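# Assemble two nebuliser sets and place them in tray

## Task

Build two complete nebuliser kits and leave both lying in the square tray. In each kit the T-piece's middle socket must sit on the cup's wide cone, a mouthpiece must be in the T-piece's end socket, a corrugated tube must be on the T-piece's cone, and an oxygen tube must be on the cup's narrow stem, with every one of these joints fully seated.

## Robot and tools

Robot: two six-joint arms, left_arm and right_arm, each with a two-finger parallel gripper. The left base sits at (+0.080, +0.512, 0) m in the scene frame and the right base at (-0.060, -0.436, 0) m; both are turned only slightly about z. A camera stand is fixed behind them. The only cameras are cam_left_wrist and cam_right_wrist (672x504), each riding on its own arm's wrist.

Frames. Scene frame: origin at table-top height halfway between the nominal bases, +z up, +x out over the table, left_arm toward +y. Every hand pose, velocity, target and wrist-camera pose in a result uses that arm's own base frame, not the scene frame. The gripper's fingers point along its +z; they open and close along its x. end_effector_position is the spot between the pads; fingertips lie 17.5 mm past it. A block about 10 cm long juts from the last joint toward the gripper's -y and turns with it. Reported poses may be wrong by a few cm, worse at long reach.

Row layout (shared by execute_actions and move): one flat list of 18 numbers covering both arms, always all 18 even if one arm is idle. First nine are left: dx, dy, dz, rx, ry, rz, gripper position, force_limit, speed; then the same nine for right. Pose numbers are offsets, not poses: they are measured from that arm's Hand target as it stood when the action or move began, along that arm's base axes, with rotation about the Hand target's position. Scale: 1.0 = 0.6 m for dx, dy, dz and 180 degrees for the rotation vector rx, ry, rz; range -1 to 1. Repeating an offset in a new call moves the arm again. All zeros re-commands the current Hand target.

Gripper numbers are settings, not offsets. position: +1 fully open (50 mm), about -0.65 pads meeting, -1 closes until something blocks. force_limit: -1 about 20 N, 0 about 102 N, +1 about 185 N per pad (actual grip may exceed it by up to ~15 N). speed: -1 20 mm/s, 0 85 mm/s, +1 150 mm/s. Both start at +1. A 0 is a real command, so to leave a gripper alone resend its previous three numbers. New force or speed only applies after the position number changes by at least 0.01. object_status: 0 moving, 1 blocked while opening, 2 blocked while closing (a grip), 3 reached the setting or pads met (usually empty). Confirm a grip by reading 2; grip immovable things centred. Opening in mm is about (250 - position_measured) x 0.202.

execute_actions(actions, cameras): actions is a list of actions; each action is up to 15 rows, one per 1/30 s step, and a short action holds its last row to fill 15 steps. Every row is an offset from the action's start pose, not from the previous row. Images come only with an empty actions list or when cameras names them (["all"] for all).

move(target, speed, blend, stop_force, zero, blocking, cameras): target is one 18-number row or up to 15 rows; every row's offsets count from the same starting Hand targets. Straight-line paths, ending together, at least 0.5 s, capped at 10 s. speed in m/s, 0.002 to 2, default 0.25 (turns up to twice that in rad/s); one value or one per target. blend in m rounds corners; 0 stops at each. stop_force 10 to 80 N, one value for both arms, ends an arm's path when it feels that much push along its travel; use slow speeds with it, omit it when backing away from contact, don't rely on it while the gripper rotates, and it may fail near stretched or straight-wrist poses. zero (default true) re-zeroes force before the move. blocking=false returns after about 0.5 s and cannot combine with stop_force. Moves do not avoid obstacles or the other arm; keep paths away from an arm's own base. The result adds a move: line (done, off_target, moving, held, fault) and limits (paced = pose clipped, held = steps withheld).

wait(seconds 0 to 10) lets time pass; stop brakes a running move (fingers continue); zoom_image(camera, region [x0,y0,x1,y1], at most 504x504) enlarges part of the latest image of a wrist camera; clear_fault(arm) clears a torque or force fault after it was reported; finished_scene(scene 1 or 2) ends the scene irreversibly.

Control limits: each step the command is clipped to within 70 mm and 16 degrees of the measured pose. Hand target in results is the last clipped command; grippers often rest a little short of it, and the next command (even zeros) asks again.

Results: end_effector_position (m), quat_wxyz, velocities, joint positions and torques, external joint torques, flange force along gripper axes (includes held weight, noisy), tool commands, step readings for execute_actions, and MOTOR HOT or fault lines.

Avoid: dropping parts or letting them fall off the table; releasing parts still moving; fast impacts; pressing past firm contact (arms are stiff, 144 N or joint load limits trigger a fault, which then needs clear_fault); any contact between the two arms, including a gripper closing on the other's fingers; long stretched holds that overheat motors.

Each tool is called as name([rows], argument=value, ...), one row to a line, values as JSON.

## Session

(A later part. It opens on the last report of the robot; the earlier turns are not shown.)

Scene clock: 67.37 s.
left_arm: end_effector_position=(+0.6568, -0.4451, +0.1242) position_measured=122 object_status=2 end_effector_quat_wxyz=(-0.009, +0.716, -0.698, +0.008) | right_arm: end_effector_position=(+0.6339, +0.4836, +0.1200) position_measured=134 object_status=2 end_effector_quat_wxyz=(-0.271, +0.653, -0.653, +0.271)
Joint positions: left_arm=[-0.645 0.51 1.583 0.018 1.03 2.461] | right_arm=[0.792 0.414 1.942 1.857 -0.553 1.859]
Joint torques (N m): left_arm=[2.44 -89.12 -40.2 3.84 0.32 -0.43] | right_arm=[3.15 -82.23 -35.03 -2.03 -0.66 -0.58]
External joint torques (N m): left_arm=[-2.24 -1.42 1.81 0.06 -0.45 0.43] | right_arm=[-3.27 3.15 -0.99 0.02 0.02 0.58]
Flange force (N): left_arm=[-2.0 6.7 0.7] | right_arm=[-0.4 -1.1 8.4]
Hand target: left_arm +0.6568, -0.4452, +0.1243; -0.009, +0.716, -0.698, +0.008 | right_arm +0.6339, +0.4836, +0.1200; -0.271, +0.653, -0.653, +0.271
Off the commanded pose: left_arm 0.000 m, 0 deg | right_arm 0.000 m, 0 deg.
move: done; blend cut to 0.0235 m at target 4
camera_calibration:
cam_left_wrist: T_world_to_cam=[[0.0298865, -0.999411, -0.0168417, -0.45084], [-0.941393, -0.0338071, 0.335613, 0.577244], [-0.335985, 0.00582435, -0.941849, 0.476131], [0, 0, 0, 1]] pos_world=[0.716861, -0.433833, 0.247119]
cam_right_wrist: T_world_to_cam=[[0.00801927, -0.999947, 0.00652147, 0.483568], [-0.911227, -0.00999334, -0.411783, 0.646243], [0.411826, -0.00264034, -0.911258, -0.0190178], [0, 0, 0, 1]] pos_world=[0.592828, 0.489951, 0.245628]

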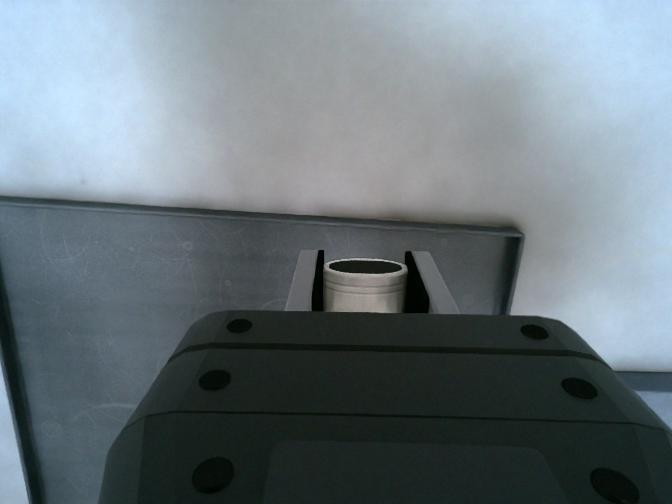

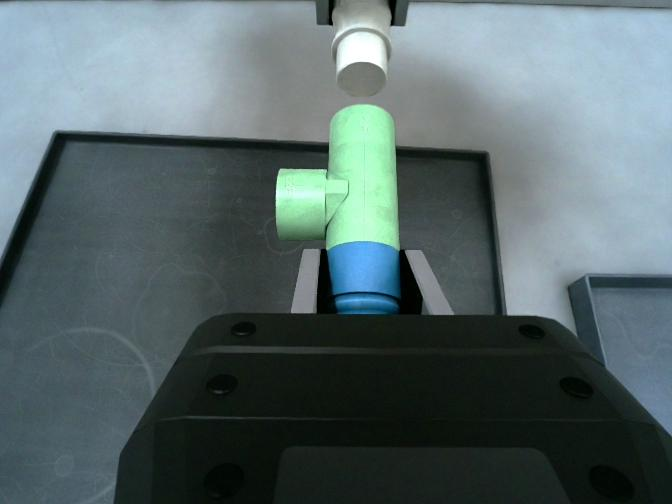

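move(target=[-0.0916, -0.00275, 0, 0, 0, 0, -1, 0, -0.9, 0, 0, 0, 0, 0, 0, -1, 0, -0.5], speed=0.015, stop_force=40, cameras=["cam_right_wrist"])

Scene clock: 71.17 s.
left_arm: end_effector_position=(+0.6125, -0.4465, +0.1245) position_measured=122 object_status=2 end_effector_quat_wxyz=(-0.009, +0.716, -0.698, +0.008) | right_arm: end_effector_position=(+0.6339, +0.4836, +0.1200) position_measured=134 object_status=2 end_effector_quat_wxyz=(-0.271, +0.653, -0.653, +0.271)
Joint positions: left_arm=[-0.682 0.461 1.662 0.019 1.001 2.423] | right_arm=[0.792 0.414 1.942 1.857 -0.553 1.859]
Joint torques (N m): left_arm=[-19.4 -80.23 -20.37 -4.27 8.58 -0.79] | right_arm=[-13.67 -86.91 -57.53 -7.13 -1.56 -0.83]
External joint torques (N m): left_arm=[19.6 -4.48 -17.06 8.07 -8.69 0.79] | right_arm=[13.49 8.16 21.65 5.13 0.92 0.83]
Flange force (N): left_arm=[-5.8 -36.6 -1.8] | right_arm=[4.8 32.7 -17.7]
Hand target: left_arm +0.6125, -0.4465, +0.1244; -0.009, +0.716, -0.698, +0.008 (not the last commanded pose) | right_arm +0.6339, +0.4836, +0.1200; -0.271, +0.653, -0.653, +0.271
Off the commanded pose: left_arm 0.011 m, 0 deg | right_arm 0.000 m, 0 deg.
move: contact (left_arm)
camera_calibration:
cam_right_wrist: T_world_to_cam=[[0.00801927, -0.999947, 0.00652147, 0.483568], [-0.911227, -0.00999334, -0.411783, 0.646243], [0.411826, -0.00264034, -0.911258, -0.0190178], [0, 0, 0, 1]] pos_world=[0.592828, 0.489951, 0.245628]
Images, in order (width x height): cam_right_wrist 672x504.

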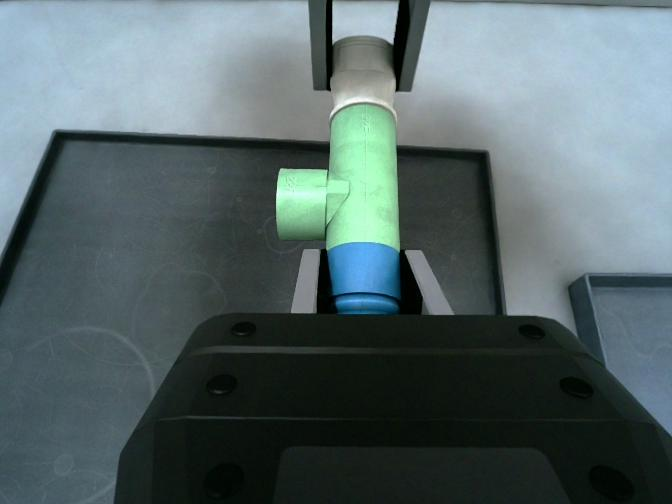

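move(target=[-0.01, -0.0003, 0, 0, 0, 0, -1, 0, -0.9, 0, 0, 0, 0, 0, 0, -1, 0, -0.5], speed=0.006, stop_force=78, zero=false)

move([
  [-0.0008, 0, 0, 0, 0, 0, -1, 0, -0.9, 0, 0, 0, 0, 0, 0, -1, 0, -0.5],
  [0.0017, 0, 0, 0, 0, 0, -1, 0, -0.9, 0, 0, 0, 0, 0, 0, -1, 0, -0.5],
  [0.0017, 0, 0, 0, 0, 0, 0.7, 0, -0.8, 0, 0, 0, 0, 0, 0, -1, 0, -0.5],
  [0.0017, 0, 0.18, 0, 0, 0, 0.7, 0, -0.8, 0, 0, 0, 0, 0, 0, -1, 0, -0.5],
], speed=[0.006, 0.006, 0.01, 0.12], cameras=["cam_right_wrist"])

Scene clock: 72.47 s.
left_arm: end_effector_position=(+0.6102, -0.4466, +0.1245) position_measured=122 object_status=2 end_effector_quat_wxyz=(-0.009, +0.716, -0.698, +0.009) | right_arm: end_effector_position=(+0.6338, +0.4835, +0.1199) position_measured=134 object_status=2 end_effector_quat_wxyz=(-0.271, +0.653, -0.653, +0.271)
Joint positions: left_arm=[-0.684 0.458 1.666 0.02 0.999 2.421] | right_arm=[0.792 0.414 1.942 1.857 -0.553 1.859]
Joint torques (N m): left_arm=[-37.37 -78.77 -2.04 -11.04 17.8 -0.83] | right_arm=[-32.8 -88.2 -75.02 -11.23 -3.84 -0.85]
External joint torques (N m): left_arm=[37.38 -6.32 -35.55 14.85 -17.91 0.83] | right_arm=[32.9 9.12 39.03 9.21 3.2 0.85]
Flange force (N): left_arm=[-5.2 -76.0 -1.4] | right_arm=[5.5 61.9 -46.2]
Hand target: left_arm +0.6102, -0.4466, +0.1245; -0.009, +0.716, -0.698, +0.009 (not the last commanded pose) | right_arm +0.6339, +0.4836, +0.1200; -0.271, +0.653, -0.653, +0.271
Off the commanded pose: left_arm 0.004 m, 0 deg | right_arm 0.000 m, 0 deg.
move: contact (left_arm)

Scene clock: 75.37 s.
left_arm: end_effector_position=(+0.6112, -0.4466, +0.2326) position_measured=48 object_status=3 end_effector_quat_wxyz=(-0.009, +0.716, -0.698, +0.009) | right_arm: end_effector_position=(+0.6339, +0.4835, +0.1200) position_measured=134 object_status=2 end_effector_quat_wxyz=(-0.271, +0.653, -0.653, +0.271)
Joint positions: left_arm=[-0.683 0.381 1.566 0.018 1.176 2.426] | right_arm=[0.792 0.414 1.942 1.857 -0.553 1.859]
Joint torques (N m): left_arm=[2.22 -79.86 -42.87 4.12 0.3 -0.44] | right_arm=[3.02 -82.61 -35.04 -1.93 -0.62 -0.6]
External joint torques (N m): left_arm=[-1.85 -0.94 1.88 0.05 -0.42 0.44] | right_arm=[-3.21 3.82 -0.81 -0.07 -0.02 0.6]
Flange force (N): left_arm=[-2.1 5.8 2.0] | right_arm=[-0.8 -0.4 9.3]
Hand target: left_arm +0.6113, -0.4466, +0.2325; -0.009, +0.716, -0.698, +0.009 | right_arm +0.6339, +0.4836, +0.1200; -0.271, +0.653, -0.653, +0.271
Off the commanded pose: left_arm 0.000 m, 0 deg | right_arm 0.000 m, 0 deg.
move: done
camera_calibration:
cam_right_wrist: T_world_to_cam=[[0.00801927, -0.999947, 0.00652147, 0.483568], [-0.911227, -0.00999334, -0.411783, 0.646243], [0.411826, -0.00264034, -0.911258, -0.0190178], [0, 0, 0, 1]] pos_world=[0.592828, 0.489951, 0.245628]
Images, in order (width x height): cam_right_wrist 672x504.

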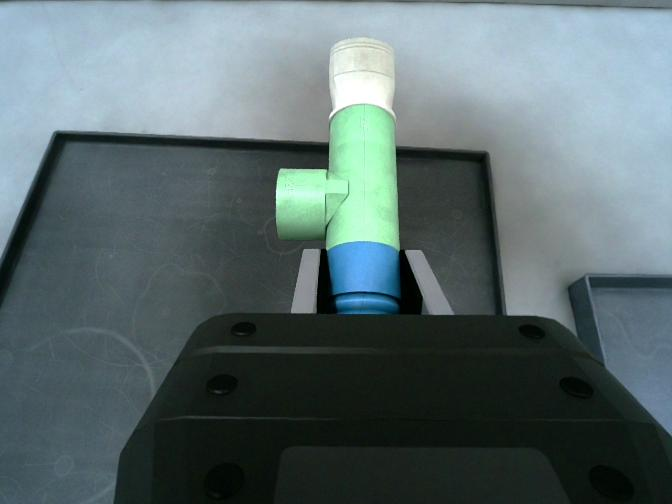

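move([
  [-0.108, 0.348, 0.1125, -0.003, 0.003, 0.25, 1, 0, -0.8, 0, 0, 0, 0, 0, 0, -1, 0, -0.5],
  [-0.3188, 0.6277, 0.1125, -0.0062, 0.0059, 0.5, 1, 0, -0.8, 0, 0, 0, 0, 0, 0, -1, 0, -0.5],
], speed=0.3, blend=0.05, cameras=["cam_left_wrist"])

Scene clock: 78.80 s.
left_arm: end_effector_position=(+0.4200, -0.0700, +0.3000) position_measured=3 object_status=3 end_effector_quat_wxyz=(+0.000, +1.000, +0.013, +0.000) | right_arm: end_effector_position=(+0.6339, +0.4836, +0.1200) position_measured=134 object_status=2 end_effector_quat_wxyz=(-0.271, +0.653, -0.653, +0.271)
Joint positions: left_arm=[-0.247 -0.174 2.059 0.001 1.257 1.298] | right_arm=[0.792 0.414 1.942 1.857 -0.553 1.859]
Joint torques (N m): left_arm=[2.21 -23.35 -43.77 4.16 0.46 -0.39] | right_arm=[3.22 -82.2 -35 -2.09 -0.62 -0.65]
External joint torques (N m): left_arm=[-2.27 0.24 1.88 0.08 -0.46 0.39] | right_arm=[-3.3 3.39 -0.79 0.09 -0.02 0.66]
Flange force (N): left_arm=[-3.2 3.9 3.7] | right_arm=[-0.4 -0.7 8.6]
Hand target: left_arm +0.4200, -0.0700, +0.3000; +0.000, +1.000, +0.013, +0.000 | right_arm +0.6339, +0.4836, +0.1200; -0.271, +0.653, -0.653, +0.271
Off the commanded pose: left_arm 0.000 m, 0 deg | right_arm 0.000 m, 0 deg.
move: done
camera_calibration:
cam_left_wrist: T_world_to_cam=[[0.999424, 0.0296427, -0.0165231, -0.401121], [0.0335916, -0.933343, 0.357411, -0.170956], [-0.00482708, -0.35776, -0.933801, 0.392987], [0, 0, 0, 1]] pos_world=[0.408529, -0.00707523, 0.421445]
Images, in order (width x height): cam_left_wrist 672x504.

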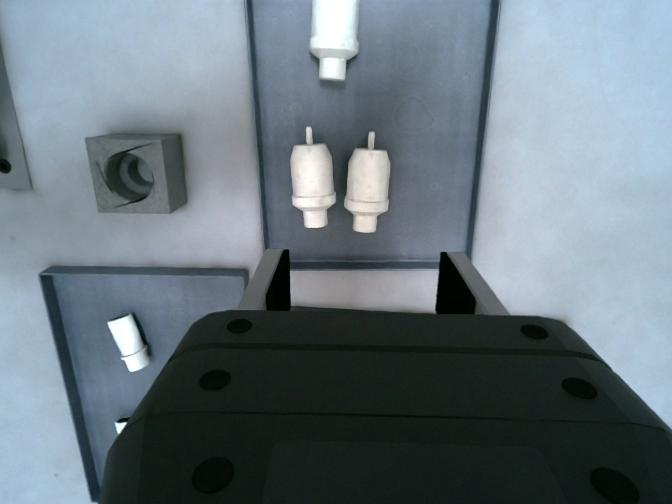

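move(target=[-0.03, 0.195, -0.2333, 0, 0, 0, 1, 0, -0.8, 0, 0, 0, 0, 0, 0, -1, 0, -0.5], speed=0.25, cameras=["cam_left_wrist"])

Scene clock: 80.57 s.
left_arm: end_effector_position=(+0.4020, +0.0470, +0.1600) position_measured=3 object_status=3 end_effector_quat_wxyz=(+0.000, +1.000, +0.013, +0.000) | right_arm: end_effector_position=(+0.6339, +0.4836, +0.1200) position_measured=134 object_status=2 end_effector_quat_wxyz=(-0.271, +0.653, -0.653, +0.271)
Joint positions: left_arm=[0.031 -0.089 2.269 0.001 0.963 1.574] | right_arm=[0.792 0.414 1.942 1.857 -0.553 1.859]
Joint torques (N m): left_arm=[2.17 -26.75 -37.8 3.66 0.4 -0.4] | right_arm=[3.5 -82.68 -35.07 -2.01 -0.71 -0.55]
External joint torques (N m): left_arm=[-2.07 0.3 1.7 0 -0.41 0.4] | right_arm=[-3.38 3.59 -0.87 -0.01 0.08 0.55]
Flange force (N): left_arm=[-2.0 4.3 3.2] | right_arm=[-0.5 -0.9 9.1]
Hand target: left_arm +0.4020, +0.0470, +0.1600; +0.000, +1.000, +0.013, +0.000 | right_arm +0.6339, +0.4836, +0.1200; -0.271, +0.653, -0.653, +0.271
Off the commanded pose: left_arm 0.000 m, 0 deg | right_arm 0.000 m, 0 deg.
move: done
camera_calibration:
cam_left_wrist: T_world_to_cam=[[0.999427, 0.0295489, -0.0164887, -0.388912], [0.0334918, -0.933346, 0.357413, -0.0111093], [-0.00482851, -0.35776, -0.933801, 0.30412], [0, 0, 0, 1]] pos_world=[0.390529, 0.109925, 0.281545]
Images, in order (width x height): cam_left_wrist 672x504.

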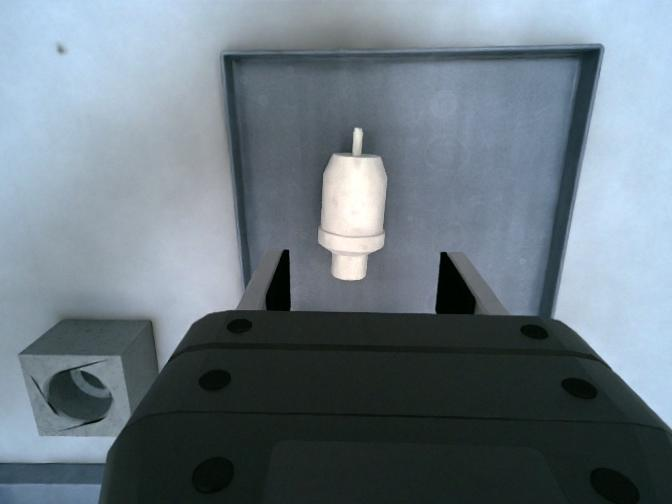

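zoom_image(camera="cam_left_wrist", region=[300, 110, 410, 300])

Scaled by 2.653 from the camera's 672x504 image, which has a finer 960x720 frame.

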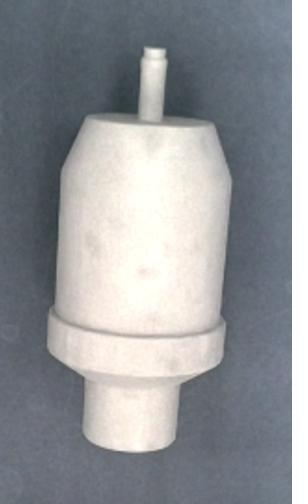

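move([
  [0.0015, 0.0117, -0.08, -0.1667, -0.0007, -0.0136, 1, 0, -0.8, 0, 0, 0, 0, 0, 0, -1, 0, -0.5],
  [0.0015, 0.0117, -0.1533, -0.1667, -0.0007, -0.0136, 1, 0, -0.8, 0, 0, 0, 0, 0, 0, -1, 0, -0.5],
], speed=[0.15, 0.08], blend=0.01, cameras=["cam_left_wrist"])

Scene clock: 84.20 s.
left_arm: end_effector_position=(+0.4029, +0.0540, +0.0680) position_measured=3 object_status=3 end_effector_quat_wxyz=(+0.258, +0.966, -0.008, -0.002) | right_arm: end_effector_position=(+0.6339, +0.4836, +0.1200) position_measured=134 object_status=2 end_effector_quat_wxyz=(-0.271, +0.653, -0.653, +0.271)
Joint positions: left_arm=[0.38 0.178 2.308 -0.594 0.966 2.389] | right_arm=[0.792 0.414 1.942 1.857 -0.553 1.859]
Joint torques (N m): left_arm=[2.31 -43.25 -25.64 1.35 1.49 -0.37] | right_arm=[3.36 -81.95 -35.12 -1.99 -0.67 -0.64]
External joint torques (N m): left_arm=[-2.45 0.37 1.34 0.04 -0.42 0.37] | right_arm=[-3.57 3.09 -0.79 -0.01 0.03 0.64]
Flange force (N): left_arm=[0.1 3.6 5.4] | right_arm=[0.3 -0.8 8.6]
Hand target: left_arm +0.4029, +0.0541, +0.0680; +0.258, +0.966, -0.008, -0.002 | right_arm +0.6339, +0.4836, +0.1200; -0.271, +0.653, -0.653, +0.271
Off the commanded pose: left_arm 0.000 m, 0 deg | right_arm 0.000 m, 0 deg.
move: done
camera_calibration:
cam_left_wrist: T_world_to_cam=[[0.999611, -0.0228028, -0.016076, -0.388786], [-0.00188569, -0.630102, 0.77651, -0.00228655], [-0.0278361, -0.776177, -0.6299, 0.231877], [0, 0, 0, 1]] pos_world=[0.395085, 0.169671, 0.141584]
Images, in order (width x height): cam_left_wrist 672x504.

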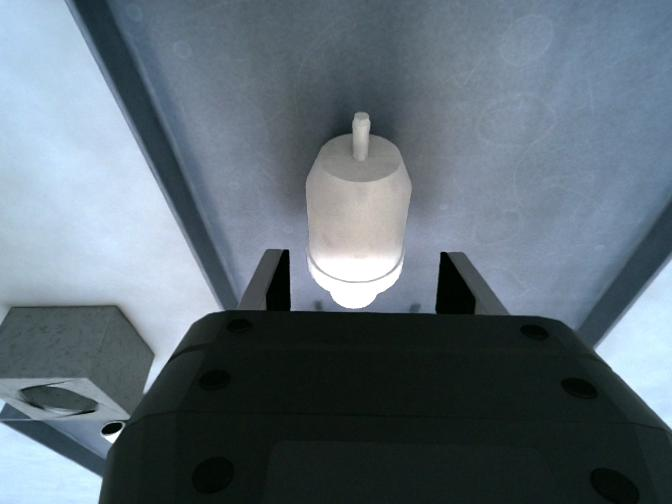

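move([
  [-0.0028, 0, 0, 0, 0, 0, 1, 0, -0.8, 0, 0, 0, 0, 0, 0, -1, 0, -0.5],
  [-0.0028, 0, -0.055, 0, 0, 0, 1, 0, -0.8, 0, 0, 0, 0, 0, 0, -1, 0, -0.5],
], speed=[0.03, 0.06], cameras=["cam_left_wrist"])

move(target=[0, 0, -0.033, 0, 0, 0, 1, 0, -0.8, 0, 0, 0, 0, 0, 0, -1, 0, -0.5], speed=0.012, stop_force=10)

Scene clock: 86.37 s.
left_arm: end_effector_position=(+0.4012, +0.0540, +0.0350) position_measured=3 object_status=3 end_effector_quat_wxyz=(+0.258, +0.966, -0.008, -0.002) | right_arm: end_effector_position=(+0.6339, +0.4836, +0.1200) position_measured=134 object_status=2 end_effector_quat_wxyz=(-0.271, +0.653, -0.653, +0.271)
Joint positions: left_arm=[0.381 0.235 2.33 -0.627 0.901 2.446] | right_arm=[0.792 0.414 1.942 1.857 -0.553 1.859]
Joint torques (N m): left_arm=[2.33 -45.65 -22.42 1.15 1.56 -0.37] | right_arm=[3.47 -82.31 -35.07 -1.97 -0.67 -0.61]
External joint torques (N m): left_arm=[-2.4 0.14 1.17 0.06 -0.45 0.37] | right_arm=[-3.5 3.29 -0.89 -0.05 0.03 0.61]
Flange force (N): left_arm=[0.0 3.8 4.9] | right_arm=[-0.1 -0.9 8.9]
Hand target: left_arm +0.4012, +0.0541, +0.0350; +0.258, +0.966, -0.008, -0.002 | right_arm +0.6339, +0.4836, +0.1200; -0.271, +0.653, -0.653, +0.271
Off the commanded pose: left_arm 0.000 m, 0 deg | right_arm 0.000 m, 0 deg.
move: done
camera_calibration:
cam_left_wrist: T_world_to_cam=[[0.999611, -0.0227387, -0.0161527, -0.387719], [-0.00178578, -0.630104, 0.776508, 0.0232963], [-0.0278347, -0.776177, -0.6299, 0.211045], [0, 0, 0, 1]] pos_world=[0.393485, 0.169671, 0.108585]
Images, in order (width x height): cam_left_wrist 672x504.

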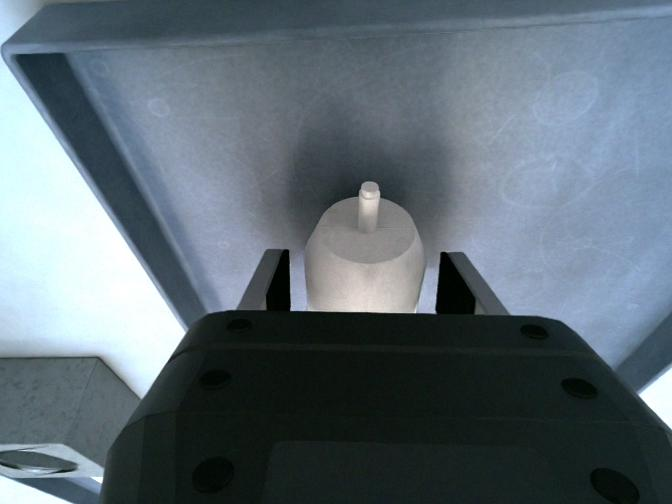

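Scene clock: 87.97 s.
left_arm: end_effector_position=(+0.4012, +0.0540, +0.0225) position_measured=3 object_status=3 end_effector_quat_wxyz=(+0.259, +0.966, -0.008, -0.002) | right_arm: end_effector_position=(+0.6339, +0.4836, +0.1200) position_measured=134 object_status=2 end_effector_quat_wxyz=(-0.271, +0.653, -0.653, +0.271)
Joint positions: left_arm=[0.381 0.259 2.337 -0.642 0.877 2.469] | right_arm=[0.792 0.414 1.942 1.857 -0.553 1.859]
Joint torques (N m): left_arm=[-0.09 -36.23 -15.81 1.66 -1.56 -0.36] | right_arm=[3 -82.34 -35.1 -2.07 -0.63 -0.55]
External joint torques (N m): left_arm=[0 -10.77 -4.35 -0.53 2.7 0.36] | right_arm=[-3.12 3.61 -0.8 0.05 -0.01 0.56]
Flange force (N): left_arm=[-4.0 13.4 -23.0] | right_arm=[-0.8 -0.7 8.7]
Hand target: left_arm +0.4012, +0.0540, +0.0225; +0.259, +0.966, -0.008, -0.002 (not the last commanded pose) | right_arm +0.6339, +0.4836, +0.1200; -0.271, +0.653, -0.653, +0.271
Off the commanded pose: left_arm 0.007 m, 0 deg | right_arm 0.000 m, 0 deg.
move: contact (left_arm)

move([
  [0, 0, 0.0042, 0, 0, 0, 1, 0, -0.8, 0, 0, 0, 0, 0, 0, -1, 0, -0.5],
  [0, 0, 0.0042, 0, 0, 0, -1, 0, -0.9, 0, 0, 0, 0, 0, 0, -1, 0, -0.5],
], speed=0.02)

move([
  [0, 0, 0.18, 0.0167, 0.0001, 0.0139, -1, 0, -0.9, 0, 0, 0, 0, 0, 0, -1, 0, -0.5],
  [0.2353, -0.5, 0.2, 0.0167, 0.0001, 0.0139, -1, 0, -0.9, 0, 0, 0, 0, 0, 0, -1, 0, -0.5],
  [0.2353, -0.645, 0.151, 0.0167, 0.0001, 0.0139, -1, 0, -0.9, 0, 0, 0, 0, 0, 0, -1, 0, -0.5],
], speed=0.25, blend=0.04, cameras=["all"])

Scene clock: 90.23 s.
left_arm: end_effector_position=(+0.4012, +0.0540, +0.0251) position_measured=70 object_status=2 end_effector_quat_wxyz=(+0.259, +0.966, -0.008, -0.002) | right_arm: end_effector_position=(+0.6339, +0.4836, +0.1200) position_measured=134 object_status=2 end_effector_quat_wxyz=(-0.271, +0.653, -0.653, +0.271)
Joint positions: left_arm=[0.381 0.254 2.335 -0.639 0.882 2.464] | right_arm=[0.792 0.414 1.942 1.857 -0.553 1.859]
Joint torques (N m): left_arm=[2.2 -46.86 -21.43 1.1 1.57 -0.38] | right_arm=[3.34 -82.49 -34.87 -2.04 -0.62 -0.64]
External joint torques (N m): left_arm=[-2.09 -0.3 1.01 0.05 -0.45 0.38] | right_arm=[-3.32 3.64 -1.09 0.02 -0.01 0.64]
Flange force (N): left_arm=[-0.6 3.9 3.9] | right_arm=[-1.0 -0.9 9.2]
Hand target: left_arm +0.4012, +0.0540, +0.0251; +0.259, +0.966, -0.008, -0.002 | right_arm +0.6339, +0.4836, +0.1200; -0.271, +0.653, -0.653, +0.271
Off the commanded pose: left_arm 0.000 m, 0 deg | right_arm 0.000 m, 0 deg.
move: done

Scene clock: 92.73 s.
left_arm: end_effector_position=(+0.5424, -0.3329, +0.1157) position_measured=70 object_status=2 end_effector_quat_wxyz=(+0.233, +0.972, +0.013, +0.003) | right_arm: end_effector_position=(+0.6339, +0.4836, +0.1200) position_measured=134 object_status=2 end_effector_quat_wxyz=(-0.271, +0.653, -0.653, +0.271)
Joint positions: left_arm=[-0.417 0.263 2.047 -0.66 0.732 1.605] | right_arm=[0.792 0.414 1.942 1.857 -0.553 1.859]
Joint torques (N m): left_arm=[2.23 -58.7 -32.99 1.61 0.46 -0.39] | right_arm=[3.49 -82.52 -35.22 -2.04 -0.64 -0.61]
External joint torques (N m): left_arm=[-2.29 0.22 1.87 0.06 -0.42 0.38] | right_arm=[-3.65 3.72 -0.53 0.04 -0.01 0.61]
Flange force (N): left_arm=[-4.9 0.5 3.5] | right_arm=[0.1 -0.6 9.2]
Hand target: left_arm +0.5424, -0.3330, +0.1157; +0.233, +0.972, +0.013, +0.003 | right_arm +0.6339, +0.4836, +0.1200; -0.271, +0.653, -0.653, +0.271
Off the commanded pose: left_arm 0.000 m, 0 deg | right_arm 0.000 m, 0 deg.
move: done
camera_calibration:
cam_left_wrist: T_world_to_cam=[[0.999626, 0.0218241, -0.0164728, -0.521452], [0.0268484, -0.669343, 0.742469, -0.307596], [0.00517778, -0.742633, -0.669678, -0.0367202], [0, 0, 0, 1]] pos_world=[0.529706, -0.221777, 0.1952]
cam_right_wrist: T_world_to_cam=[[0.00801927, -0.999947, 0.00652147, 0.483568], [-0.911227, -0.00999334, -0.411783, 0.646243], [0.411826, -0.00264034, -0.911258, -0.0190178], [0, 0, 0, 1]] pos_world=[0.592828, 0.489951, 0.245628]

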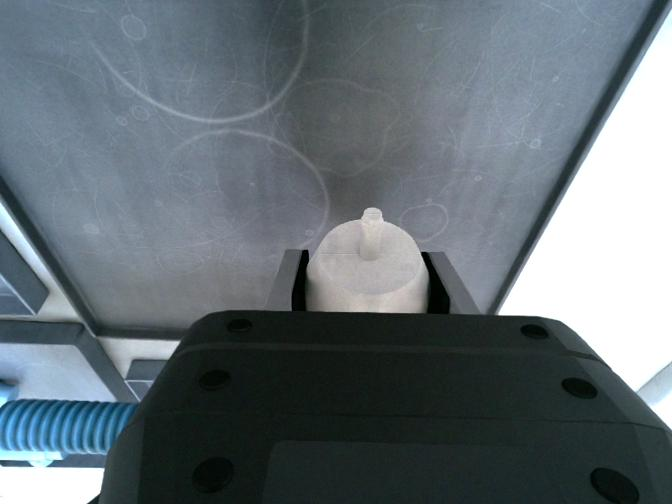

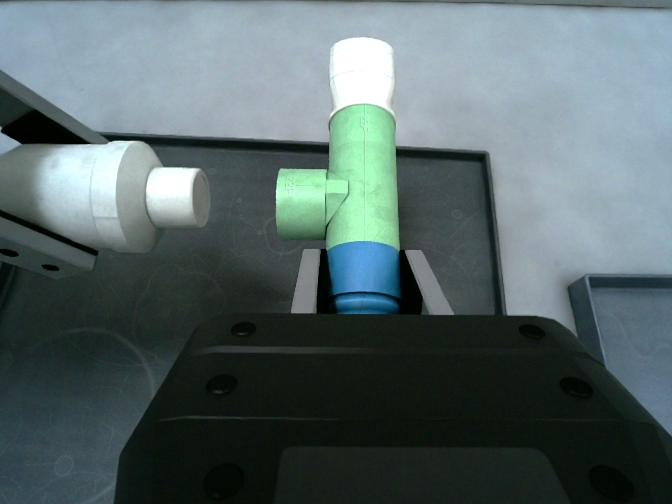

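zoom_image(camera="cam_right_wrist", region=[60, 120, 360, 270])

Scaled by 1.680 from the camera's 672x504 image, which has a finer 960x720 frame.

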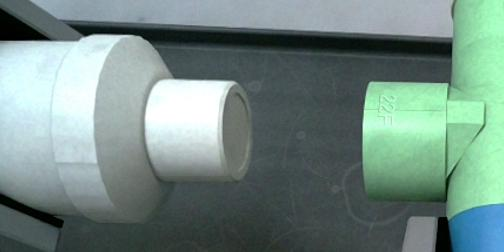

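move(target=[-0.00275, -0.0418, -0.0001, 0, 0, 0.003, -1, 0, -0.9, 0, 0, 0, 0, 0, 0, -1, 0, -0.5], speed=0.06, cameras=["cam_right_wrist"])

zoom_image(camera="cam_right_wrist", region=[120, 120, 360, 270])

Scene clock: 96.17 s.
left_arm: end_effector_position=(+0.5408, -0.3580, +0.1156) position_measured=70 object_status=2 end_effector_quat_wxyz=(+0.233, +0.972, +0.017, +0.004) | right_arm: end_effector_position=(+0.6339, +0.4836, +0.1200) position_measured=134 object_status=2 end_effector_quat_wxyz=(-0.271, +0.653, -0.653, +0.271)
Joint positions: left_arm=[-0.459 0.272 2.034 -0.658 0.711 1.556] | right_arm=[0.792 0.414 1.942 1.857 -0.553 1.859]
Joint torques (N m): left_arm=[2.17 -59.48 -33.04 1.65 0.39 -0.41] | right_arm=[3.07 -82.17 -34.9 -2.01 -0.68 -0.59]
External joint torques (N m): left_arm=[-1.96 -0.92 1.62 0.07 -0.41 0.41] | right_arm=[-3.11 3.41 -0.94 0 0.05 0.59]
Flange force (N): left_arm=[-5.7 0.1 1.5] | right_arm=[-0.7 -0.8 8.7]
Hand target: left_arm +0.5408, -0.3580, +0.1156; +0.233, +0.972, +0.017, +0.004 | right_arm +0.6339, +0.4836, +0.1200; -0.271, +0.653, -0.653, +0.271
Off the commanded pose: left_arm 0.000 m, 0 deg | right_arm 0.000 m, 0 deg.
move: done
camera_calibration:
cam_right_wrist: T_world_to_cam=[[0.00801927, -0.999947, 0.00652147, 0.483568], [-0.911227, -0.00999334, -0.411783, 0.646243], [0.411826, -0.00264034, -0.911258, -0.0190178], [0, 0, 0, 1]] pos_world=[0.592828, 0.489951, 0.245628]
Images, in order (width x height): cam_right_wrist 672x504.

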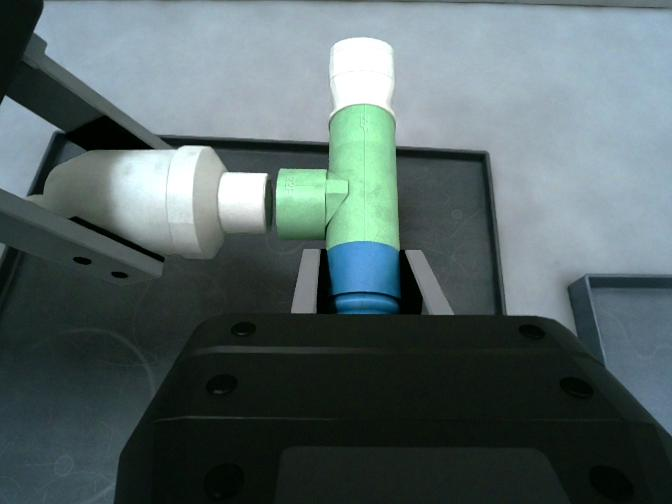

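Scaled by 2.100 from the camera's 672x504 image, which has a finer 960x720 frame.

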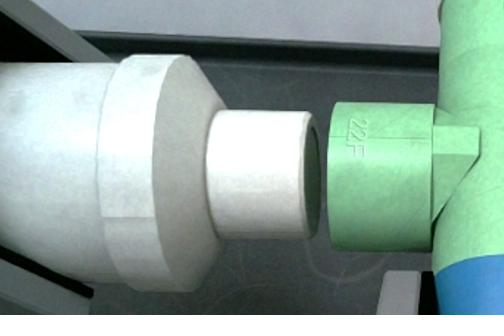

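move(target=[0.0015, -0.05, 0, 0, 0, 0, -1, 0, -0.9, 0, 0, 0, 0, 0, 0, -1, 0, -0.5], speed=0.01, stop_force=20, cameras=["cam_right_wrist"])

zoom_image(camera="cam_right_wrist", region=[120, 120, 360, 270])

Scene clock: 98.80 s.
left_arm: end_effector_position=(+0.5413, -0.3741, +0.1155) position_measured=70 object_status=2 end_effector_quat_wxyz=(+0.233, +0.972, +0.017, +0.004) | right_arm: end_effector_position=(+0.6339, +0.4835, +0.1199) position_measured=134 object_status=2 end_effector_quat_wxyz=(-0.271, +0.653, -0.653, +0.271)
Joint positions: left_arm=[-0.483 0.281 2.022 -0.655 0.703 1.531] | right_arm=[0.792 0.414 1.942 1.857 -0.553 1.859]
Joint torques (N m): left_arm=[-7.82 -59.25 -43.25 -2.51 -1.89 -0.92] | right_arm=[23.83 -86.11 -45.65 -3.34 7.19 -1.09]
External joint torques (N m): left_arm=[7.91 -2.67 11.39 4.25 1.83 0.92] | right_arm=[-23.85 7.23 9.78 1.33 -7.83 1.09]
Flange force (N): left_arm=[-12.7 -20.7 -12.8] | right_arm=[25.9 -2.4 16.7]
Hand target: left_arm +0.5413, -0.3741, +0.1155; +0.233, +0.972, +0.017, +0.004 (not the last commanded pose) | right_arm +0.6339, +0.4836, +0.1200; -0.271, +0.653, -0.653, +0.271
Off the commanded pose: left_arm 0.014 m, 0 deg | right_arm 0.000 m, 0 deg.
move: contact (left_arm)
camera_calibration:
cam_right_wrist: T_world_to_cam=[[0.00802057, -0.999947, 0.00652065, 0.483569], [-0.911281, -0.00999383, -0.411663, 0.646205], [0.411706, -0.00264037, -0.911313, -0.0190239], [0, 0, 0, 1]] pos_world=[0.592828, 0.489951, 0.245529]
Images, in order (width x height): cam_right_wrist 672x504.

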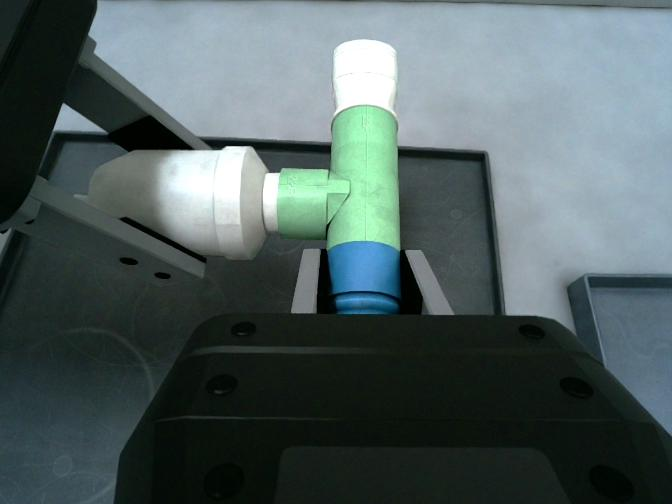

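Scaled by 2.100 from the camera's 672x504 image, which has a finer 960x720 frame.

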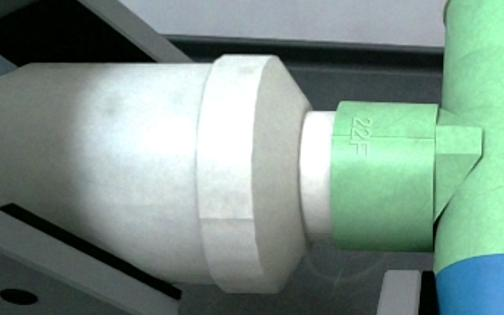

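move([
  [0, 0.002, 0, 0, 0, 0, -1, 0, -0.9, 0, 0, 0, 0, 0, 0, -1, 0, -0.5],
  [0, 0.002, 0, 0, 0, 0, -1, 0, -0.9, 0, 0, 0, 0, 0, 0, 0.4, 0, -0.8],
  [0, 0.002, 0, 0, 0, 0, -1, 0, -0.9, 0, 0, 0.25, 0, 0, 0, 0.4, 0, -0.8],
], speed=[0.01, 0.01, 0.15], cameras=["cam_right_wrist"])

Scene clock: 102.13 s.
left_arm: end_effector_position=(+0.5413, -0.3729, +0.1155) position_measured=70 object_status=2 end_effector_quat_wxyz=(+0.233, +0.972, +0.017, +0.004) | right_arm: end_effector_position=(+0.6338, +0.4836, +0.2701) position_measured=92 object_status=3 end_effector_quat_wxyz=(-0.271, +0.653, -0.653, +0.271)
Joint positions: left_arm=[-0.481 0.281 2.022 -0.655 0.704 1.533] | right_arm=[0.792 0.259 1.829 2.201 -0.673 1.441]
Joint torques (N m): left_arm=[2.06 -60.73 -33.43 1.64 0.34 -0.43] | right_arm=[3.35 -72.2 -40.73 -3.55 0.28 -0.64]
External joint torques (N m): left_arm=[-2.11 0.01 1.92 0.09 -0.4 0.43] | right_arm=[-3.41 3.03 -1.09 -0.1 0.01 0.64]
Flange force (N): left_arm=[-5.2 -0.3 2.8] | right_arm=[-1.4 -2.9 7.3]
Hand target: left_arm +0.5413, -0.3729, +0.1155; +0.233, +0.972, +0.017, +0.004 | right_arm +0.6339, +0.4836, +0.2700; -0.271, +0.653, -0.653, +0.271
Off the commanded pose: left_arm 0.000 m, 0 deg | right_arm 0.000 m, 0 deg.
move: done
camera_calibration:
cam_right_wrist: T_world_to_cam=[[0.00806057, -0.999947, 0.00643144, 0.482602], [-0.911189, -0.00999413, -0.411867, 0.707971], [0.41191, -0.00254037, -0.911221, 0.11769], [0, 0, 0, 1]] pos_world=[0.592728, 0.48995, 0.395728]
Images, in order (width x height): cam_right_wrist 672x504.

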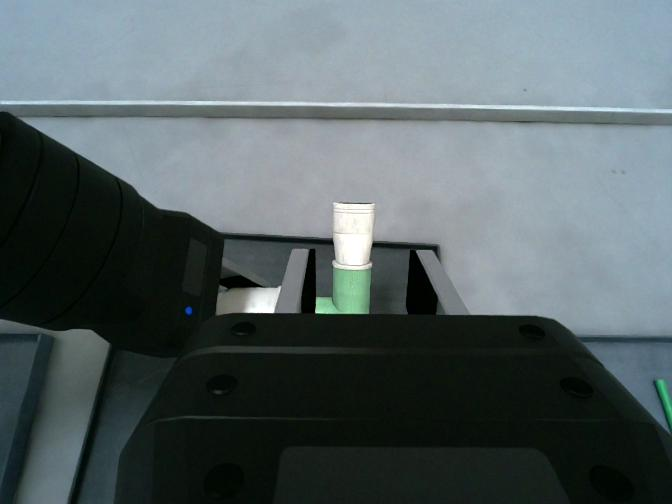

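move([
  [0, 0, 0, 0, 0, 0, -1, 0, -0.9, 0.0635, -0.1225, 0, 0.1956, 0.195, -0.4708, 0.208, 0, -0.8],
  [0, 0, 0, 0, 0, 0, -1, 0, -0.9, 0.0635, -0.1, -0.2533, 0.1956, 0.195, -0.4708, 0.208, 0, -0.8],
], speed=[0.25, 0.12], blend=0.03, cameras=["all"])

Scene clock: 108.07 s.
left_arm: end_effector_position=(+0.5413, -0.3729, +0.1155) position_measured=70 object_status=2 end_effector_quat_wxyz=(+0.233, +0.972, +0.017, +0.004) | right_arm: end_effector_position=(+0.6720, +0.4235, +0.1179) position_measured=121 object_status=3 end_effector_quat_wxyz=(+0.001, -0.001, +1.000, -0.001)
Joint positions: left_arm=[-0.481 0.281 2.022 -0.655 0.704 1.533] | right_arm=[0.52 0.524 1.574 3.138 -1.042 2.089]
Joint torques (N m): left_arm=[2 -60.86 -33.25 1.64 0.36 -0.39] | right_arm=[3.51 -95.19 -37.27 -3.77 -0.08 -0.64]
External joint torques (N m): left_arm=[-2.05 0.1 1.61 0.1 -0.42 0.39] | right_arm=[-3.54 3.43 -1.01 -0.11 0.05 0.64]
Flange force (N): left_arm=[-4.5 0.1 2.8] | right_arm=[-7.8 0.6 2.1]
Hand target: left_arm +0.5413, -0.3729, +0.1155; +0.233, +0.972, +0.017, +0.004 | right_arm +0.6720, +0.4236, +0.1180; +0.001, -0.001, +1.000, -0.001
Off the commanded pose: left_arm 0.000 m, 0 deg | right_arm 0.000 m, 0 deg.
move: done
camera_calibration:
cam_left_wrist: T_world_to_cam=[[0.999383, 0.0311018, -0.0163231, -0.515916], [0.0329508, -0.669181, 0.742368, -0.337411], [0.0121659, -0.742448, -0.669793, -0.0701138], [0, 0, 0, 1]] pos_world=[0.527568, -0.261799, 0.1951]
cam_right_wrist: T_world_to_cam=[[-0.999914, -0.0126975, -0.0031493, 0.68355], [-0.0129918, 0.935565, 0.352915, -0.41477], [-0.00153475, 0.352926, -0.93565, 0.0932799], [0, 0, 0, 1]] pos_world=[0.678246, 0.363803, 0.235809]

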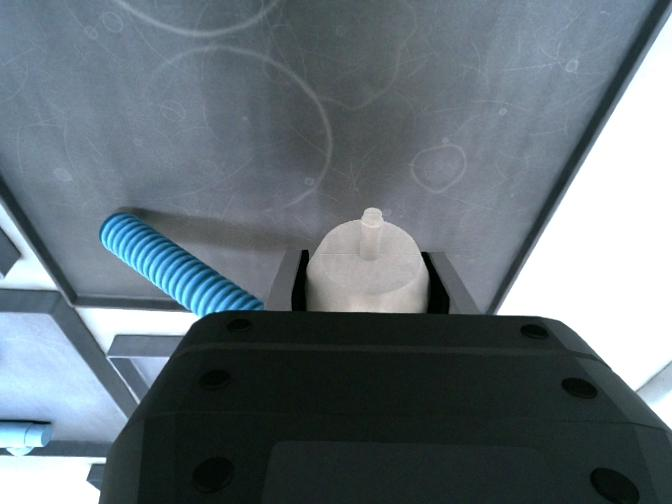

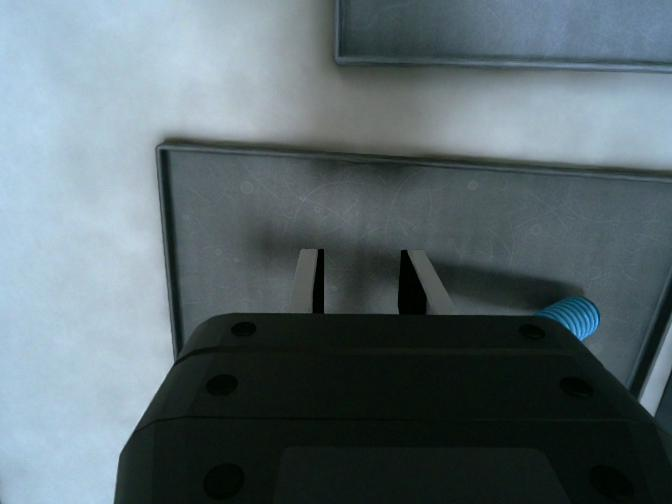

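move(target=[0, 0, -0.1425, 0, 0, 0, -1, 0, -0.9, 0, 0, 0, 0, 0, 0, 0.208, 0, -0.8], speed=0.05, stop_force=20, cameras=["all"])

Scene clock: 113.80 s.
left_arm: end_effector_position=(+0.5413, -0.3729, +0.0300) position_measured=70 object_status=2 end_effector_quat_wxyz=(+0.233, +0.972, +0.017, +0.004) | right_arm: end_effector_position=(+0.6720, +0.4236, +0.1180) position_measured=121 object_status=3 end_effector_quat_wxyz=(+0.001, -0.001, +1.000, -0.001)
Joint positions: left_arm=[-0.481 0.394 2.072 -0.8 0.582 1.713] | right_arm=[0.52 0.523 1.574 3.138 -1.042 2.089]
Joint torques (N m): left_arm=[2.32 -65.91 -27.3 1.13 0.57 -0.41] | right_arm=[3.49 -95.38 -37.08 -3.77 -0.09 -0.64]
External joint torques (N m): left_arm=[-2.32 -0.49 1.57 0.06 -0.39 0.4] | right_arm=[-3.38 3.42 -1.2 -0.11 0.06 0.64]
Flange force (N): left_arm=[-5.6 0.6 1.8] | right_arm=[-8.0 1.0 2.0]
Hand target: left_arm +0.5413, -0.3729, +0.0300; +0.233, +0.972, +0.017, +0.004 | right_arm +0.6720, +0.4236, +0.1180; +0.001, -0.001, +1.000, -0.001
Off the commanded pose: left_arm 0.000 m, 0 deg | right_arm 0.000 m, 0 deg.
move: done
camera_calibration:
cam_left_wrist: T_world_to_cam=[[0.999383, 0.0311018, -0.0163231, -0.517311], [0.0329508, -0.669181, 0.742368, -0.273939], [0.0121659, -0.742448, -0.669793, -0.127381], [0, 0, 0, 1]] pos_world=[0.527568, -0.261799, 0.1096]
cam_right_wrist: T_world_to_cam=[[-0.999913, -0.0127191, -0.00337334, 0.68361], [-0.013091, 0.935519, 0.353033, -0.414749], [-0.00133445, 0.353047, -0.935605, 0.0931828], [0, 0, 0, 1]] pos_world=[0.678245, 0.363803, 0.235908]

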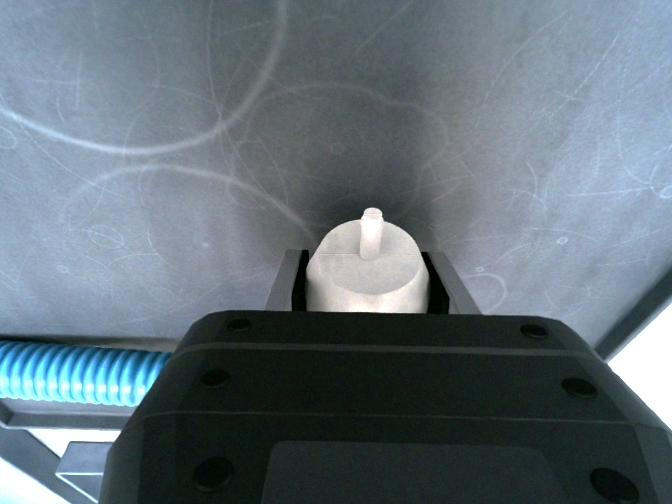

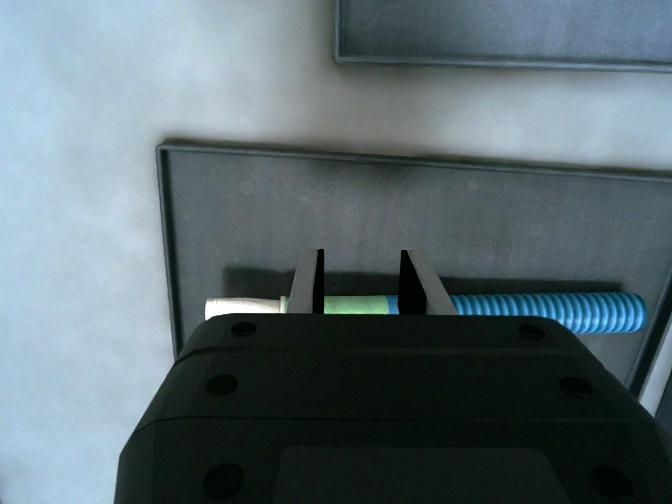

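move([
  [0, 0, 0, 0, 0, 0, -1, 0, -0.9, 0, 0, -0.1433, 0, 0, 0, 0.208, 0, -0.8],
  [0, 0, 0, 0, 0, 0, -1, 0, -0.9, 0, 0.035, -0.1433, 0, 0, 0, 0.208, 0, -0.8],
], speed=[0.12, 0.06])

move(target=[0, 0, 0, 0, 0, 0, -1, 0, -0.9, 0, 0.05, 0, 0, 0, 0, 0.208, 0, -0.8], speed=0.01, stop_force=10, cameras=["all"])

Scene clock: 115.73 s.
left_arm: end_effector_position=(+0.5413, -0.3729, +0.0300) position_measured=70 object_status=2 end_effector_quat_wxyz=(+0.233, +0.972, +0.017, +0.004) | right_arm: end_effector_position=(+0.6720, +0.4446, +0.0320) position_measured=121 object_status=3 end_effector_quat_wxyz=(+0.001, -0.001, +1.000, -0.001)
Joint positions: left_arm=[-0.481 0.394 2.072 -0.8 0.582 1.713] | right_arm=[0.543 0.616 1.601 3.138 -0.924 2.113]
Joint torques (N m): left_arm=[2.2 -66.03 -27.28 1.17 0.6 -0.4] | right_arm=[3.3 -100.64 -34.34 -3.44 0 -0.6]
External joint torques (N m): left_arm=[-2.25 -0.31 1.75 0.02 -0.4 0.4] | right_arm=[-3.31 3.81 -0.9 -0.13 -0.03 0.6]
Flange force (N): left_arm=[-5.7 0.2 2.2] | right_arm=[-7.6 1.0 3.2]
Hand target: left_arm +0.5413, -0.3729, +0.0300; +0.233, +0.972, +0.017, +0.004 | right_arm +0.6720, +0.4446, +0.0320; +0.001, -0.001, +1.000, -0.001
Off the commanded pose: left_arm 0.000 m, 0 deg | right_arm 0.000 m, 0 deg.
move: done

Scene clock: 118.17 s.
left_arm: end_effector_position=(+0.5413, -0.3729, +0.0300) position_measured=70 object_status=2 end_effector_quat_wxyz=(+0.233, +0.972, +0.017, +0.004) | right_arm: end_effector_position=(+0.6720, +0.4630, +0.0320) position_measured=121 object_status=3 end_effector_quat_wxyz=(+0.001, -0.001, +1.000, -0.001)
Joint positions: left_arm=[-0.481 0.394 2.072 -0.8 0.582 1.713] | right_arm=[0.562 0.629 1.576 3.138 -0.935 2.132]
Joint torques (N m): left_arm=[-3.47 -68.1 -32.93 -0.78 0.83 -0.38] | right_arm=[11.99 -101.66 -37.47 -1.27 1.51 -0.72]
External joint torques (N m): left_arm=[3.98 0.79 7.32 1.99 -0.64 0.38] | right_arm=[-12.15 3.18 1.82 -2.35 -1.54 0.72]
Flange force (N): left_arm=[-7.5 -11.4 -3.4] | right_arm=[-8.6 -11.1 1.8]
Hand target: left_arm +0.5413, -0.3729, +0.0300; +0.233, +0.972, +0.017, +0.004 | right_arm +0.6720, +0.4630, +0.0320; +0.001, -0.001, +1.000, -0.001 (not the last commanded pose)
Off the commanded pose: left_arm 0.000 m, 0 deg | right_arm 0.012 m, 0 deg.
move: contact (right_arm)
camera_calibration:
cam_left_wrist: T_world_to_cam=[[0.999382, 0.031175, -0.0162551, -0.517299], [0.0329493, -0.669179, 0.742371, -0.273937], [0.0122659, -0.742447, -0.669792, -0.127434], [0, 0, 0, 1]] pos_world=[0.527568, -0.261799, 0.1096]
cam_right_wrist: T_world_to_cam=[[-0.999913, -0.0127556, -0.00327706, 0.683822], [-0.0130915, 0.935597, 0.352826, -0.421341], [-0.0014345, 0.352838, -0.935683, -0.00106097], [0, 0, 0, 1]] pos_world=[0.678245, 0.403303, 0.149908]

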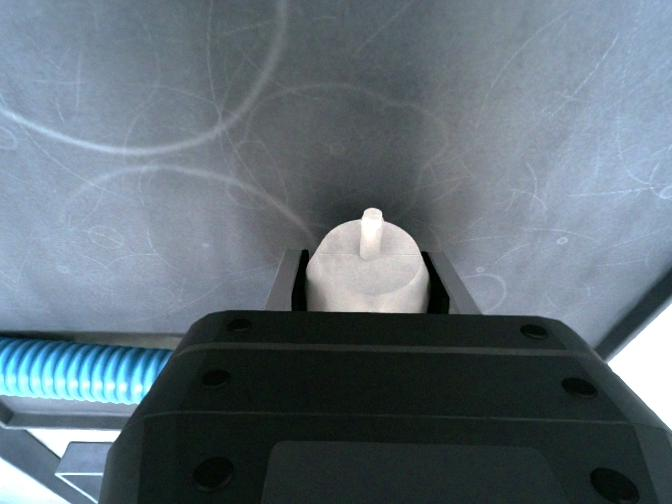

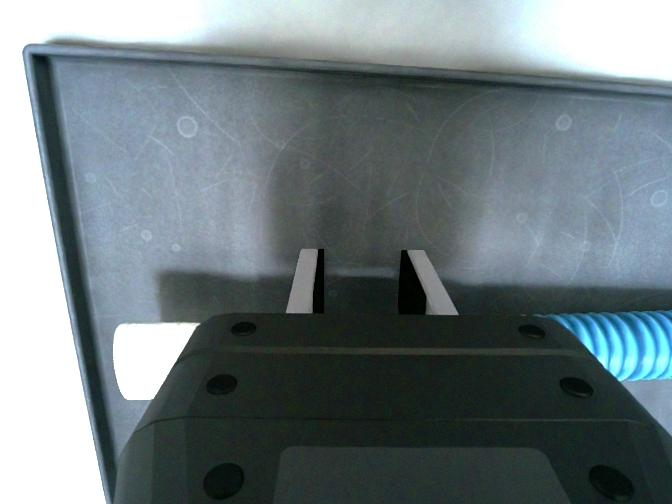

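move(target=[0.001, -0.0333, 0, 0, 0, 0, -1, 0, -0.9, 0, 0, 0, 0, 0, 0, 0.208, 0, -0.8], speed=0.006, stop_force=78)

Scene clock: 119.77 s.
left_arm: end_effector_position=(+0.5414, -0.3777, +0.0299) position_measured=70 object_status=2 end_effector_quat_wxyz=(+0.233, +0.972, +0.017, +0.004) | right_arm: end_effector_position=(+0.6719, +0.4629, +0.0319) position_measured=121 object_status=3 end_effector_quat_wxyz=(+0.001, -0.001, +1.000, -0.001)
Joint positions: left_arm=[-0.488 0.396 2.068 -0.798 0.58 1.705] | right_arm=[0.562 0.629 1.576 3.138 -0.935 2.132]
Joint torques (N m): left_arm=[-47.65 -72.18 -64.07 -13.06 3.81 -0.52] | right_arm=[72.95 -109.51 -67.77 15.84 15.05 -0.77]
External joint torques (N m): left_arm=[47.96 4.88 38.25 14.27 -3.64 0.52] | right_arm=[-73.02 10.87 32.1 -19.46 -15.08 0.77]
Flange force (N): left_arm=[-11.5 -87.2 -43.4] | right_arm=[-9.4 -100.9 4.6]
Hand target: left_arm +0.5414, -0.3777, +0.0300; +0.233, +0.972, +0.017, +0.004 (not the last commanded pose) | right_arm +0.6720, +0.4630, +0.0320; +0.001, -0.001, +1.000, -0.001
Off the commanded pose: left_arm 0.015 m, 0 deg | right_arm 0.000 m, 0 deg.
move: contact (left_arm)

move([
  [0, -0.0005, 0, 0, 0, 0, -1, 0, -0.9, 0, 0, 0, 0, 0, 0, 0.208, 0, -0.8],
  [0, 0.0028, 0, 0, 0, 0, -1, 0, -0.9, 0, 0, 0, 0, 0, 0, 0.208, 0, -0.8],
  [0, 0.0028, 0, 0, 0, 0, -1, 0, -0.9, 0, -0.06, 0, 0, 0, 0, 0.208, 0, -0.8],
  [0, 0.0028, 0, 0, 0, 0, -1, 0, -0.9, 0, -0.06, 0.2, 0, 0, 0, 0.208, 0, -0.8],
], speed=[0.006, 0.006, 0.06, 0.12], cameras=["all"])

Scene clock: 123.17 s.
left_arm: end_effector_position=(+0.5414, -0.3761, +0.0300) position_measured=70 object_status=2 end_effector_quat_wxyz=(+0.233, +0.972, +0.017, +0.004) | right_arm: end_effector_position=(+0.6720, +0.4270, +0.1521) position_measured=121 object_status=3 end_effector_quat_wxyz=(+0.001, -0.001, +1.000, -0.001)
Joint positions: left_arm=[-0.486 0.395 2.069 -0.799 0.581 1.708] | right_arm=[0.524 0.5 1.543 3.139 -1.097 2.093]
Joint torques (N m): left_arm=[2.12 -66.34 -27.3 1.14 0.61 -0.42] | right_arm=[2.89 -94.24 -38.55 -3.83 -0.12 -0.63]
External joint torques (N m): left_arm=[-1.87 -0.16 1.65 0.07 -0.44 0.42] | right_arm=[-2.91 3.32 -0.95 -0.17 0.09 0.63]
Flange force (N): left_arm=[-5.0 -0.2 2.1] | right_arm=[-7.2 1.2 1.8]
Hand target: left_arm +0.5414, -0.3761, +0.0300; +0.233, +0.972, +0.017, +0.004 | right_arm +0.6720, +0.4270, +0.1520; +0.001, -0.001, +1.000, -0.001
Off the commanded pose: left_arm 0.000 m, 0 deg | right_arm 0.000 m, 0 deg.
move: done
camera_calibration:
cam_left_wrist: T_world_to_cam=[[0.999383, 0.0311018, -0.0163161, -0.517313], [0.0329473, -0.669286, 0.742274, -0.276099], [0.0121659, -0.742353, -0.669898, -0.129721], [0, 0, 0, 1]] pos_world=[0.527668, -0.264999, 0.109601]
cam_right_wrist: T_world_to_cam=[[-0.999914, -0.0126837, -0.00346683, 0.683781], [-0.0130908, 0.93552, 0.353032, -0.430062], [-0.00123445, 0.353047, -0.935605, 0.123783], [0, 0, 0, 1]] pos_world=[0.678245, 0.367303, 0.270008]

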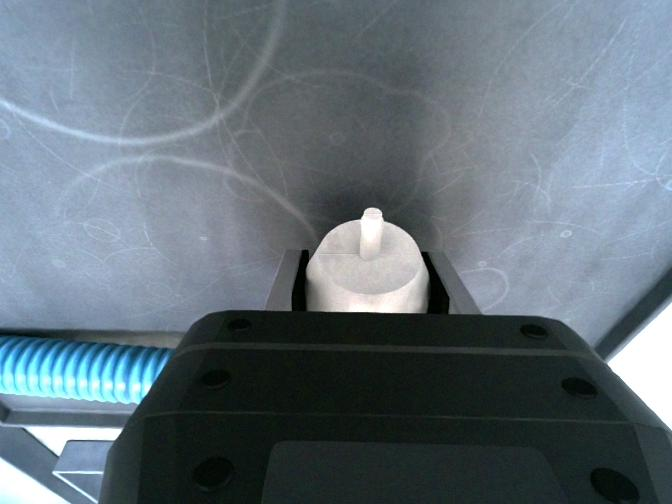

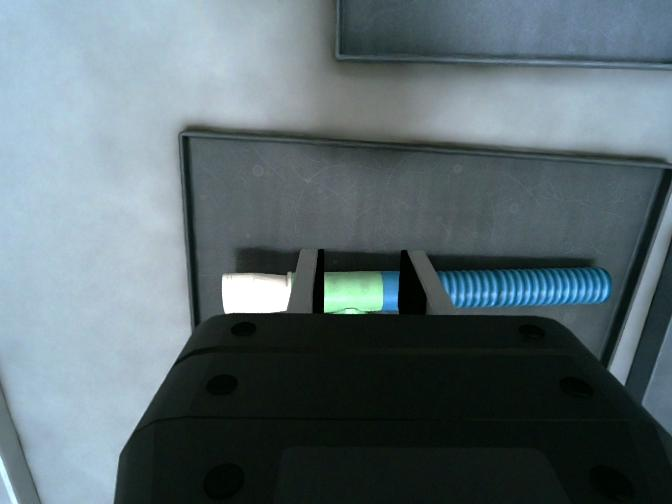

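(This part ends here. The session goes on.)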